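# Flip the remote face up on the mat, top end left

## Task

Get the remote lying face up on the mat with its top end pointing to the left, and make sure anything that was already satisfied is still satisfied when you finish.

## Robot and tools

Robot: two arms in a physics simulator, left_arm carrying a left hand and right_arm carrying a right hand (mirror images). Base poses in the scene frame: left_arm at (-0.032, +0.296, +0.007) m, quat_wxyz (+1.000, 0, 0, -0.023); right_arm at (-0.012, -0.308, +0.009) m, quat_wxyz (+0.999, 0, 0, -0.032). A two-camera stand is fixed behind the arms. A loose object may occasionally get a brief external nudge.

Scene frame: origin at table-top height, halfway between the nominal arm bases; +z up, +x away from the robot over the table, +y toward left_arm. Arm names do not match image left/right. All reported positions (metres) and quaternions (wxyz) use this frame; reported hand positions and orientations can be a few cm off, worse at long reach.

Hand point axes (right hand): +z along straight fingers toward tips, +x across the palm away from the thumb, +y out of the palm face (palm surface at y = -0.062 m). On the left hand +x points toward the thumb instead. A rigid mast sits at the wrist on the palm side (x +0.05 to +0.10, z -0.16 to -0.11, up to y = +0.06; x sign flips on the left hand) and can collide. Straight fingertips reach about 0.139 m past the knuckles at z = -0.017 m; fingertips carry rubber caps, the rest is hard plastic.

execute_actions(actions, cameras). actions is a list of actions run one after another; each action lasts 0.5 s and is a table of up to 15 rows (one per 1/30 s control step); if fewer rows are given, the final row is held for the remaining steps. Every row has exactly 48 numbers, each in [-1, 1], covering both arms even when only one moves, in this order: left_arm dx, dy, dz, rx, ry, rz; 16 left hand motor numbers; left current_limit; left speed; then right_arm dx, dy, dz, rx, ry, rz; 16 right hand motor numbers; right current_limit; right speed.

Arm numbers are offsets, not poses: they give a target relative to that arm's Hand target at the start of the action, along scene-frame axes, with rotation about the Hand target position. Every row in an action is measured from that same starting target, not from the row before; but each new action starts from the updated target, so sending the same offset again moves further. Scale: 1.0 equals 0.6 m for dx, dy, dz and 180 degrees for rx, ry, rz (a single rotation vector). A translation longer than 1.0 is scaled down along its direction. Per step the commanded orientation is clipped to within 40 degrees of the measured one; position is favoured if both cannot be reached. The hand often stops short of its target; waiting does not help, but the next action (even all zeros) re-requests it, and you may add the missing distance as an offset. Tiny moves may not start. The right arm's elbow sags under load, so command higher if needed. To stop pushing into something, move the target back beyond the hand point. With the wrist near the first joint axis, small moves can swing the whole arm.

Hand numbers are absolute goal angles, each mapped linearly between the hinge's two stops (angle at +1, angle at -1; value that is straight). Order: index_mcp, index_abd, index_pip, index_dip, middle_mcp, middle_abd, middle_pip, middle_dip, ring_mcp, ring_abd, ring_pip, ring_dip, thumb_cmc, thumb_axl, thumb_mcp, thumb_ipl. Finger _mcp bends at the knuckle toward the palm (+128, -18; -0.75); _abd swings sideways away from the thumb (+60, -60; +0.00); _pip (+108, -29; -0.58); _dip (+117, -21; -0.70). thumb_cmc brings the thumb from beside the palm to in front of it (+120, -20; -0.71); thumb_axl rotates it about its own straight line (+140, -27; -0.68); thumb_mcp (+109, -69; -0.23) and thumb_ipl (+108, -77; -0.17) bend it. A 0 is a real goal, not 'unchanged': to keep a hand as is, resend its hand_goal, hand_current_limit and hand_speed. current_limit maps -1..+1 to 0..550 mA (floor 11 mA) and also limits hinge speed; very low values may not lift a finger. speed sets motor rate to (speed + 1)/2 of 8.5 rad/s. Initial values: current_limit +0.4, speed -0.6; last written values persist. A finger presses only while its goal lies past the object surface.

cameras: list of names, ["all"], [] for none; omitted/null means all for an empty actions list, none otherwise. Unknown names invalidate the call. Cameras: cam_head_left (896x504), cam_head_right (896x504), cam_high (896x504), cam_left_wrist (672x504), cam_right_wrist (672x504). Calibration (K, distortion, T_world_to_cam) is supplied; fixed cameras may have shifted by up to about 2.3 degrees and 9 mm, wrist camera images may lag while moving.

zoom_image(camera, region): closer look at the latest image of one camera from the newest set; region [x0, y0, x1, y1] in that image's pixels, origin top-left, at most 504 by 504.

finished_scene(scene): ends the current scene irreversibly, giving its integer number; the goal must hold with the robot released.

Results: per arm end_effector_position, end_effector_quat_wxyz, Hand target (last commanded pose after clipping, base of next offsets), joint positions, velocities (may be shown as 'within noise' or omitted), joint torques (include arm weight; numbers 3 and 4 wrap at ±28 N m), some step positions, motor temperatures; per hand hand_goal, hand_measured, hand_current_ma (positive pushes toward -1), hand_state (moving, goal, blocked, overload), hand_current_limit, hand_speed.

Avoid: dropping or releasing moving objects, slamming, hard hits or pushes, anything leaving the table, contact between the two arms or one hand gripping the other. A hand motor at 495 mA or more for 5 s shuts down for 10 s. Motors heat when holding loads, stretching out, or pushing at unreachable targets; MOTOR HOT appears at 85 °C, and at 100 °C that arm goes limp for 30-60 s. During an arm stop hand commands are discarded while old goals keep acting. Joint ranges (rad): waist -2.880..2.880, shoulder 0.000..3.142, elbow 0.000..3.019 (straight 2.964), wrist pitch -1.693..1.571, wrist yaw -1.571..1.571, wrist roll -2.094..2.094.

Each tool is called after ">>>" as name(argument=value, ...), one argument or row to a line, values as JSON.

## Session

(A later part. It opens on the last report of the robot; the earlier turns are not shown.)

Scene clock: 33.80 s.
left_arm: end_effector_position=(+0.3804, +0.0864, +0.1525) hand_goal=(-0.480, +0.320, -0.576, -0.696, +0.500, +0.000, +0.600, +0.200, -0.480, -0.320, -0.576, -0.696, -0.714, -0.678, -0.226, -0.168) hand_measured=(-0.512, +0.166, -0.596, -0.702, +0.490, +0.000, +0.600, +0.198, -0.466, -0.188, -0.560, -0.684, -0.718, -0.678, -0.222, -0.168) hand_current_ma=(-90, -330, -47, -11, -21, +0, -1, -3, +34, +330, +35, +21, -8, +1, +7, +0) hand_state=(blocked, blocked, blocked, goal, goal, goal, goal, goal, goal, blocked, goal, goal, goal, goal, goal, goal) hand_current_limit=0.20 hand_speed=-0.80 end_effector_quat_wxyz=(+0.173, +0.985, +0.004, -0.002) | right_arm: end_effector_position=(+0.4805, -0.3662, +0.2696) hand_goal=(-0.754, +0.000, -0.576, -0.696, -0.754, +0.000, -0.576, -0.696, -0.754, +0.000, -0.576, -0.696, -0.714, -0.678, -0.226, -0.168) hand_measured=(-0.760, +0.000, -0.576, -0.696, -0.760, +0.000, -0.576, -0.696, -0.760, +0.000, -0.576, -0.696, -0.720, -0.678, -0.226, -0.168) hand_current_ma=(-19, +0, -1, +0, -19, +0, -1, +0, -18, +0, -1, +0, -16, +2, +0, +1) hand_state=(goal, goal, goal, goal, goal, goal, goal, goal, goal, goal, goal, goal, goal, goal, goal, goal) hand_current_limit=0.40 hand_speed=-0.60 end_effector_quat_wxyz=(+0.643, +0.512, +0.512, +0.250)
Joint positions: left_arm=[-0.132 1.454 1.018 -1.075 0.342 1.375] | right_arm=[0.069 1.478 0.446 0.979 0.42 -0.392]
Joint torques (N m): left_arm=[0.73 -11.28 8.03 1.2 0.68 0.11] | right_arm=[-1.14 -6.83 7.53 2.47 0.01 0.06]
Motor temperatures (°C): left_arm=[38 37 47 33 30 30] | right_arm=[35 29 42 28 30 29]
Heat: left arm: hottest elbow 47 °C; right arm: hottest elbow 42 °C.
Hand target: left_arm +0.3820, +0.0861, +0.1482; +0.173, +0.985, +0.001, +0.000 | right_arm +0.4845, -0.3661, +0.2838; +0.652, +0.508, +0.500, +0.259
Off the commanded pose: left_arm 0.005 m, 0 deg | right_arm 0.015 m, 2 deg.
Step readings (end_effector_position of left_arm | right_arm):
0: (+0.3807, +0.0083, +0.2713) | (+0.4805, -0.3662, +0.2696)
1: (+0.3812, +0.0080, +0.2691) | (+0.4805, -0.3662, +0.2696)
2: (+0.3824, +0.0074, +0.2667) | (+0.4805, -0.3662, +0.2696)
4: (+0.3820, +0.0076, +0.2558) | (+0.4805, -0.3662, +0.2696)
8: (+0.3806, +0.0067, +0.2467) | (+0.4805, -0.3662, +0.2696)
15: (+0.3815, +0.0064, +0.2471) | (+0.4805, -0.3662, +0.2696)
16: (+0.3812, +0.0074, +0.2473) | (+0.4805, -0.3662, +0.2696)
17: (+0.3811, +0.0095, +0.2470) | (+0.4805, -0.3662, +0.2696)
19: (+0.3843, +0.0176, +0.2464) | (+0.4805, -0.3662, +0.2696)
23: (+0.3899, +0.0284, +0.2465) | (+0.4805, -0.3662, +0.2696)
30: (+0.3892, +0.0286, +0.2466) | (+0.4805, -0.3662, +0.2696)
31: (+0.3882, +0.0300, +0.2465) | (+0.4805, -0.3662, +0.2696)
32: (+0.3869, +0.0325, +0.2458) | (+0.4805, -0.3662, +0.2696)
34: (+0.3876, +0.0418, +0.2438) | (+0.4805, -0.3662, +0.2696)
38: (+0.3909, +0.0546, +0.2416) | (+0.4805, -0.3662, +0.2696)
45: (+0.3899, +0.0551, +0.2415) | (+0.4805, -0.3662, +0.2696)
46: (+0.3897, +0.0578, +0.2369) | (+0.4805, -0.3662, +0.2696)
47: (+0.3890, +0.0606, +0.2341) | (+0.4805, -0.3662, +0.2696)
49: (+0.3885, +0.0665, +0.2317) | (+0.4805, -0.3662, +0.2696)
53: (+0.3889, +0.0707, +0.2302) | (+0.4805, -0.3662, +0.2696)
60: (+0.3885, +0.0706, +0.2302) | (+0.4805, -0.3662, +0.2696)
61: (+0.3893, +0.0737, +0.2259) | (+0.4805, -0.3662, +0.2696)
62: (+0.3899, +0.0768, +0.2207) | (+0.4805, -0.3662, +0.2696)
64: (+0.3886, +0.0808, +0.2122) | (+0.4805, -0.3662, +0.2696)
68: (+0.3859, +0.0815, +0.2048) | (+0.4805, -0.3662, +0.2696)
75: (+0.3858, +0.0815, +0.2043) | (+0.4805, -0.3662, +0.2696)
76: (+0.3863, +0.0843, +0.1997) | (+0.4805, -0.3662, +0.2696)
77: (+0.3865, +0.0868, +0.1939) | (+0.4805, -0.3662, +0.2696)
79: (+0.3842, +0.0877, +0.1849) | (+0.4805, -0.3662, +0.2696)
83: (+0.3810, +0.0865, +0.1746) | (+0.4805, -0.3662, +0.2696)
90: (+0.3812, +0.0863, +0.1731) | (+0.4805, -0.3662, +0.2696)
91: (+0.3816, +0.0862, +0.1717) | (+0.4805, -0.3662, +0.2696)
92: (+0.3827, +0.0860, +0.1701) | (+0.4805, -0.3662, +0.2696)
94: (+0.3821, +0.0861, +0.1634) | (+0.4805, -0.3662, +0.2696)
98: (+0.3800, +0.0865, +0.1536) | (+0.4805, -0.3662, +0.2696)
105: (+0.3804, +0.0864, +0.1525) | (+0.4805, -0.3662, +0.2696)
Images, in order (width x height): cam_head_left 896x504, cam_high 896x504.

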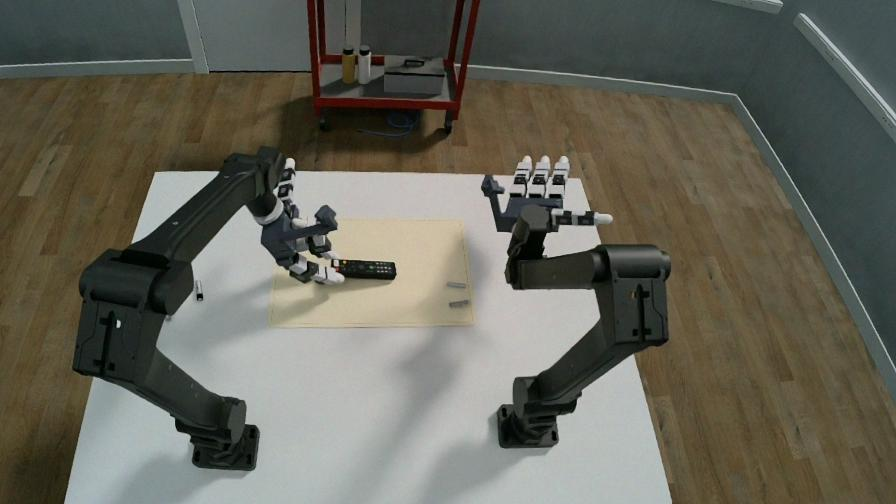

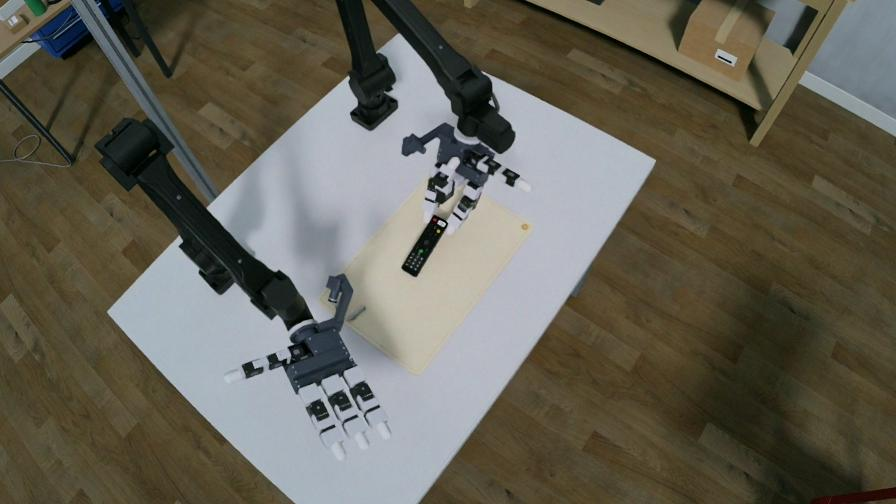

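>>> execute_actions(
  actions=[
    [[0,0,-0.035,0,0,0.01,-0.479,0.32,-0.576,-0.696,0.5,0,0.6,0.2,-0.479,-0.32,-0.576,-0.696,-0.714,-0.678,-0.226,-0.168,0.2,-0.8,0,0,0,0,0,0,-0.754,0,-0.576,-0.696,-0.754,0,-0.576,-0.696,-0.754,0,-0.576,-0.696,-0.714,-0.678,-0.226,-0.168,0.4,-0.6]],
    [[0,0,-0.01,0,0,0,-0.479,0.25,-0.576,-0.696,0.5,0,0.6,0.2,-0.479,-0.25,-0.576,-0.696,-0.714,-0.678,-0.226,-0.168,0.0,-0.9,0,0,0,0,0,0,-0.754,0,-0.576,-0.696,-0.754,0,-0.576,-0.696,-0.754,0,-0.576,-0.696,-0.714,-0.678,-0.226,-0.168,0.4,-0.6]],
    [[0,0,0,0,0,0,-0.479,0.14,-0.576,-0.696,0.5,0,0.6,0.2,-0.479,-0.15,-0.576,-0.696,-0.714,-0.678,-0.226,-0.168,0.0,-0.9,0,0,0,0,0,0,-0.754,0,-0.576,-0.696,-0.754,0,-0.576,-0.696,-0.754,0,-0.576,-0.696,-0.714,-0.678,-0.226,-0.168,0.4,-0.6]],
    [[0,0,0,0,0,0,-0.479,0.0,-0.576,-0.696,0.5,0,0.6,0.2,-0.479,0.0,-0.576,-0.696,-0.714,-0.678,-0.226,-0.168,0.0,-0.88,0,0,0,0,0,0,-0.754,0,-0.576,-0.696,-0.754,0,-0.576,-0.696,-0.754,0,-0.576,-0.696,-0.714,-0.678,-0.226,-0.168,0.4,-0.6]],
    [[0,0,0,0,0,0,-0.479,-0.1,-0.576,-0.696,0.5,0,0.6,0.2,-0.479,0.1,-0.576,-0.696,-0.714,-0.678,-0.226,-0.168,0.0,-0.8,0,0,0,0,0,0,-0.754,0,-0.576,-0.696,-0.754,0,-0.576,-0.696,-0.754,0,-0.576,-0.696,-0.714,-0.678,-0.226,-0.168,0.4,-0.6]],
  ],
  cameras=["cam_head_left","cam_high"],
)

>>> zoom_image(
  camera="cam_head_left",
  region=[260, 210, 480, 340],
)

>>> zoom_image(
  camera="cam_high",
  region=[310, 150, 540, 380],
)

Scene clock: 39.50 s.
left_arm: end_effector_position=(+0.3813, +0.0871, +0.1298) hand_goal=(-0.480, -0.100, -0.576, -0.696, +0.500, +0.000, +0.600, +0.200, -0.480, +0.100, -0.576, -0.696, -0.714, -0.678, -0.226, -0.168) hand_measured=(-0.492, -0.096, -0.582, -0.700, +0.490, +0.000, +0.600, +0.198, -0.482, +0.096, -0.574, -0.694, -0.718, -0.678, -0.222, -0.168) hand_current_ma=(-27, +5, -10, -4, -21, +0, -1, -3, -4, -4, +1, +3, -7, +1, +7, +0) hand_state=(goal, goal, goal, goal, goal, goal, goal, goal, goal, goal, goal, goal, goal, goal, goal, goal) hand_current_limit=0.00 hand_speed=-0.80 end_effector_quat_wxyz=(+0.174, +0.985, +0.011, +0.007) | right_arm: end_effector_position=(+0.4805, -0.3662, +0.2696) hand_goal=(-0.754, +0.000, -0.576, -0.696, -0.754, +0.000, -0.576, -0.696, -0.754, +0.000, -0.576, -0.696, -0.714, -0.678, -0.226, -0.168) hand_measured=(-0.760, +0.000, -0.576, -0.696, -0.760, +0.000, -0.576, -0.696, -0.760, +0.000, -0.576, -0.696, -0.720, -0.678, -0.226, -0.168) hand_current_ma=(-19, +0, -1, +0, -19, +0, -1, +0, -18, +0, -1, +0, -16, +2, +0, +1) hand_state=(goal, goal, goal, goal, goal, goal, goal, goal, goal, goal, goal, goal, goal, goal, goal, goal) hand_current_limit=0.40 hand_speed=-0.60 end_effector_quat_wxyz=(+0.643, +0.512, +0.512, +0.250)
Joint positions: left_arm=[-0.132 1.47 0.966 -0.983 0.34 1.357] | right_arm=[0.069 1.478 0.446 0.979 0.42 -0.392]
Joint torques (N m): left_arm=[0.38 -10.4 7.41 1.24 0.63 -0.08] | right_arm=[-1.61 -7.36 7.32 2.71 0.04 0.1]
Heat: left arm: hottest elbow 47 °C; right arm: hottest elbow 43 °C.
Hand target: left_arm +0.3820, +0.0862, +0.1211; +0.173, +0.985, +0.016, +0.003 | right_arm +0.4845, -0.3661, +0.2838; +0.652, +0.508, +0.500, +0.259
Off the commanded pose: left_arm 0.009 m, 1 deg | right_arm 0.015 m, 2 deg.
Step readings (end_effector_position of left_arm | right_arm):
0: (+0.3804, +0.0864, +0.1525) | (+0.4805, -0.3662, +0.2696)
1: (+0.3810, +0.0864, +0.1507) | (+0.4805, -0.3662, +0.2696)
2: (+0.3822, +0.0862, +0.1483) | (+0.4805, -0.3662, +0.2696)
4: (+0.3811, +0.0867, +0.1406) | (+0.4805, -0.3662, +0.2696)
8: (+0.3783, +0.0874, +0.1316) | (+0.4805, -0.3662, +0.2696)
15: (+0.3788, +0.0875, +0.1309) | (+0.4805, -0.3662, +0.2696)
16: (+0.3792, +0.0874, +0.1309) | (+0.4805, -0.3662, +0.2696)
17: (+0.3797, +0.0873, +0.1307) | (+0.4805, -0.3662, +0.2696)
19: (+0.3804, +0.0872, +0.1303) | (+0.4805, -0.3662, +0.2696)
23: (+0.3807, +0.0872, +0.1297) | (+0.4805, -0.3662, +0.2696)
30: (+0.3807, +0.0872, +0.1297) | (+0.4805, -0.3662, +0.2696)
31: (+0.3807, +0.0872, +0.1297) | (+0.4805, -0.3662, +0.2696)
32: (+0.3807, +0.0872, +0.1297) | (+0.4805, -0.3662, +0.2696)
34: (+0.3809, +0.0871, +0.1298) | (+0.4805, -0.3662, +0.2696)
38: (+0.3813, +0.0871, +0.1298) | (+0.4805, -0.3662, +0.2696)
45: (+0.3813, +0.0871, +0.1298) | (+0.4805, -0.3662, +0.2696)
46: (+0.3813, +0.0871, +0.1298) | (+0.4805, -0.3662, +0.2696)
47: (+0.3813, +0.0871, +0.1298) | (+0.4805, -0.3662, +0.2696)
49: (+0.3813, +0.0871, +0.1298) | (+0.4805, -0.3662, +0.2696)
53: (+0.3813, +0.0871, +0.1298) | (+0.4805, -0.3662, +0.2696)
60: (+0.3813, +0.0871, +0.1298) | (+0.4805, -0.3662, +0.2696)
61: (+0.3813, +0.0871, +0.1298) | (+0.4805, -0.3662, +0.2696)
62: (+0.3813, +0.0871, +0.1298) | (+0.4805, -0.3662, +0.2696)
64: (+0.3813, +0.0871, +0.1298) | (+0.4805, -0.3662, +0.2696)
68: (+0.3813, +0.0871, +0.1298) | (+0.4805, -0.3662, +0.2696)
75: (+0.3813, +0.0871, +0.1298) | (+0.4805, -0.3662, +0.2696)
Images, in order (width x height): cam_head_left 896x504, cam_high 896x504.

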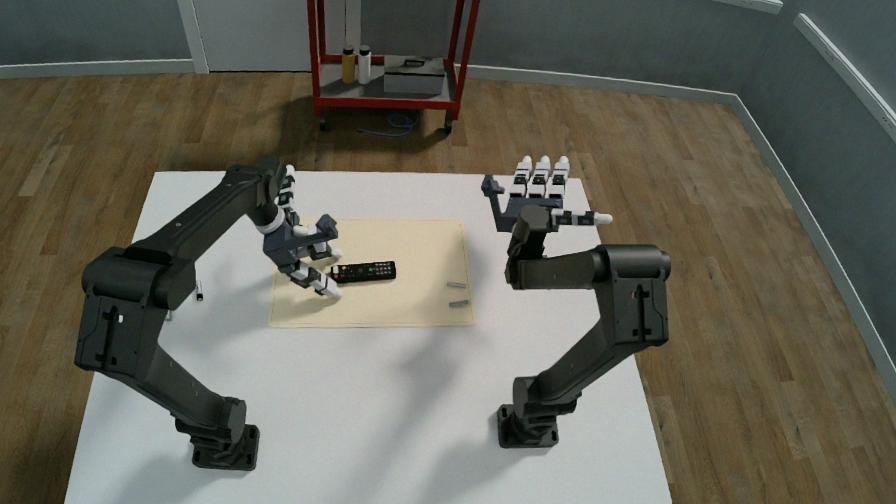

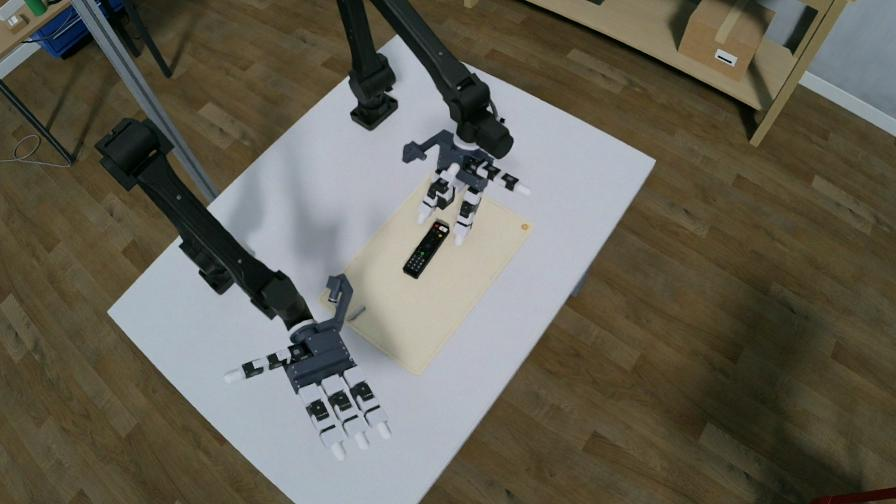

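Scaled by 2.291.

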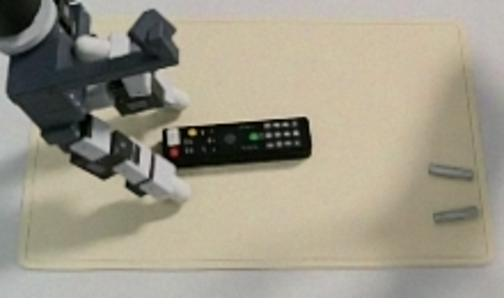

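Scaled by 2.191.

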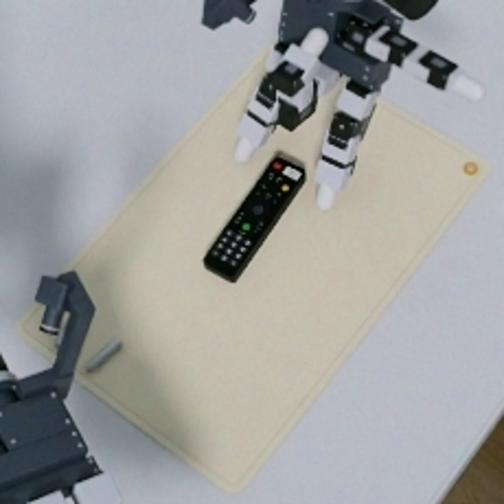

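>>> execute_actions(
  actions=[
    [[0,0.04,0.05,0,0,0,-0.479,-0.1,-0.576,-0.696,0.5,0,0.6,0.2,-0.479,0.1,-0.576,-0.696,-0.714,-0.678,-0.226,-0.168,0.0,-0.8,0,0,0,0,0,0,-0.754,0,-0.576,-0.696,-0.754,0,-0.576,-0.696,-0.754,0,-0.576,-0.696,-0.714,-0.678,-0.226,-0.168,0.4,-0.6]],
    [[0,0.06,0.07,0,0,0,-0.479,-0.1,-0.576,-0.696,0.5,0,0.6,0.2,-0.479,0.1,-0.576,-0.696,-0.714,-0.678,-0.226,-0.168,0.0,-0.8,0,0,0,0,0,0,-0.754,0,-0.576,-0.696,-0.754,0,-0.576,-0.696,-0.754,0,-0.576,-0.696,-0.714,-0.678,-0.226,-0.168,0.4,-0.6]],
  ],
  cameras=["cam_head_left"],
)

Scene clock: 41.87 s.
left_arm: end_effector_position=(+0.3704, +0.1500, +0.1761) hand_goal=(-0.480, -0.100, -0.576, -0.696, +0.500, +0.000, +0.600, +0.200, -0.480, +0.100, -0.576, -0.696, -0.714, -0.678, -0.226, -0.168) hand_measured=(-0.488, -0.098, -0.580, -0.698, +0.490, +0.000, +0.600, +0.198, -0.484, +0.098, -0.574, -0.694, -0.716, -0.678, -0.222, -0.168) hand_current_ma=(-13, +2, -7, -4, -22, +0, -1, -3, -6, -2, +1, +3, -3, +1, +8, +0) hand_state=(goal, goal, goal, goal, goal, goal, goal, goal, goal, goal, goal, goal, goal, goal, goal, goal) hand_current_limit=0.00 hand_speed=-0.80 end_effector_quat_wxyz=(+0.172, +0.985, +0.029, -0.012) | right_arm: end_effector_position=(+0.4805, -0.3662, +0.2696) hand_goal=(-0.754, +0.000, -0.576, -0.696, -0.754, +0.000, -0.576, -0.696, -0.754, +0.000, -0.576, -0.696, -0.714, -0.678, -0.226, -0.168) hand_measured=(-0.760, +0.000, -0.576, -0.696, -0.760, +0.000, -0.576, -0.696, -0.760, +0.000, -0.576, -0.696, -0.720, -0.678, -0.226, -0.168) hand_current_ma=(-19, +0, -1, +0, -19, +0, -1, +0, -18, +0, -1, +0, -16, +2, +0, +1) hand_state=(goal, goal, goal, goal, goal, goal, goal, goal, goal, goal, goal, goal, goal, goal, goal, goal) hand_current_limit=0.40 hand_speed=-0.60 end_effector_quat_wxyz=(+0.643, +0.512, +0.512, +0.250)
Joint positions: left_arm=[0.026 1.391 1.024 -1.211 0.346 1.492] | right_arm=[0.069 1.478 0.446 0.979 0.42 -0.392]
Joint torques (N m): left_arm=[0.09 -10.64 11.66 -0.12 0.74 0.18] | right_arm=[-1.26 -6.95 7.57 2.55 0.04 0.09]
Heat: left arm: hottest elbow 48 °C; right arm: hottest elbow 43 °C.
Hand target: left_arm +0.3820, +0.1462, +0.1931; +0.173, +0.985, +0.016, +0.003 | right_arm +0.4845, -0.3661, +0.2838; +0.652, +0.508, +0.500, +0.259
Off the commanded pose: left_arm 0.021 m, 2 deg | right_arm 0.015 m, 2 deg.
Step readings (end_effector_position of left_arm | right_arm):
0: (+0.3813, +0.0871, +0.1298) | (+0.4805, -0.3662, +0.2696)
1: (+0.3793, +0.0892, +0.1296) | (+0.4805, -0.3662, +0.2696)
2: (+0.3764, +0.0922, +0.1303) | (+0.4805, -0.3662, +0.2696)
4: (+0.3735, +0.1015, +0.1317) | (+0.4805, -0.3662, +0.2696)
8: (+0.3753, +0.1129, +0.1350) | (+0.4805, -0.3662, +0.2696)
15: (+0.3745, +0.1131, +0.1354) | (+0.4805, -0.3662, +0.2696)
16: (+0.3715, +0.1152, +0.1370) | (+0.4805, -0.3662, +0.2696)
17: (+0.3674, +0.1200, +0.1409) | (+0.4805, -0.3662, +0.2696)
19: (+0.3635, +0.1334, +0.1501) | (+0.4805, -0.3662, +0.2696)
23: (+0.3688, +0.1507, +0.1698) | (+0.4805, -0.3662, +0.2696)
30: (+0.3709, +0.1501, +0.1761) | (+0.4805, -0.3662, +0.2696)
Images, in order (width x height): cam_head_left 896x504.

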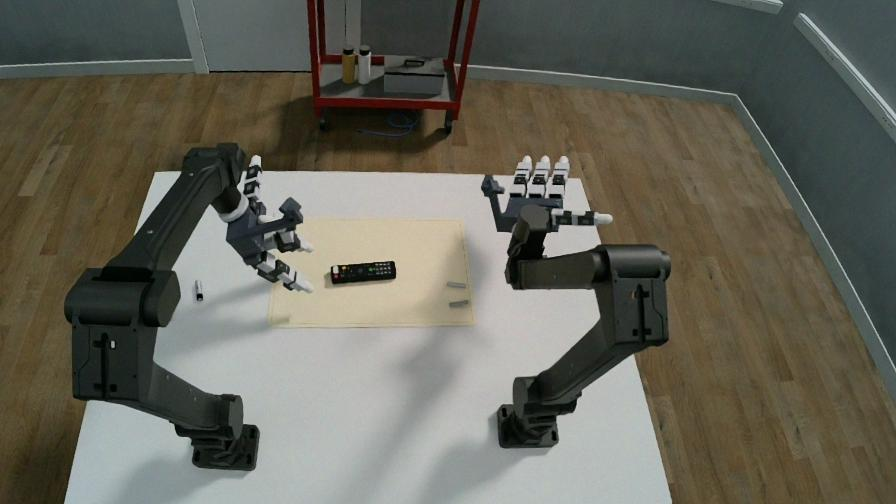

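>>> finished_scene(
  scene=3,
)

The scene is finished: the task was done.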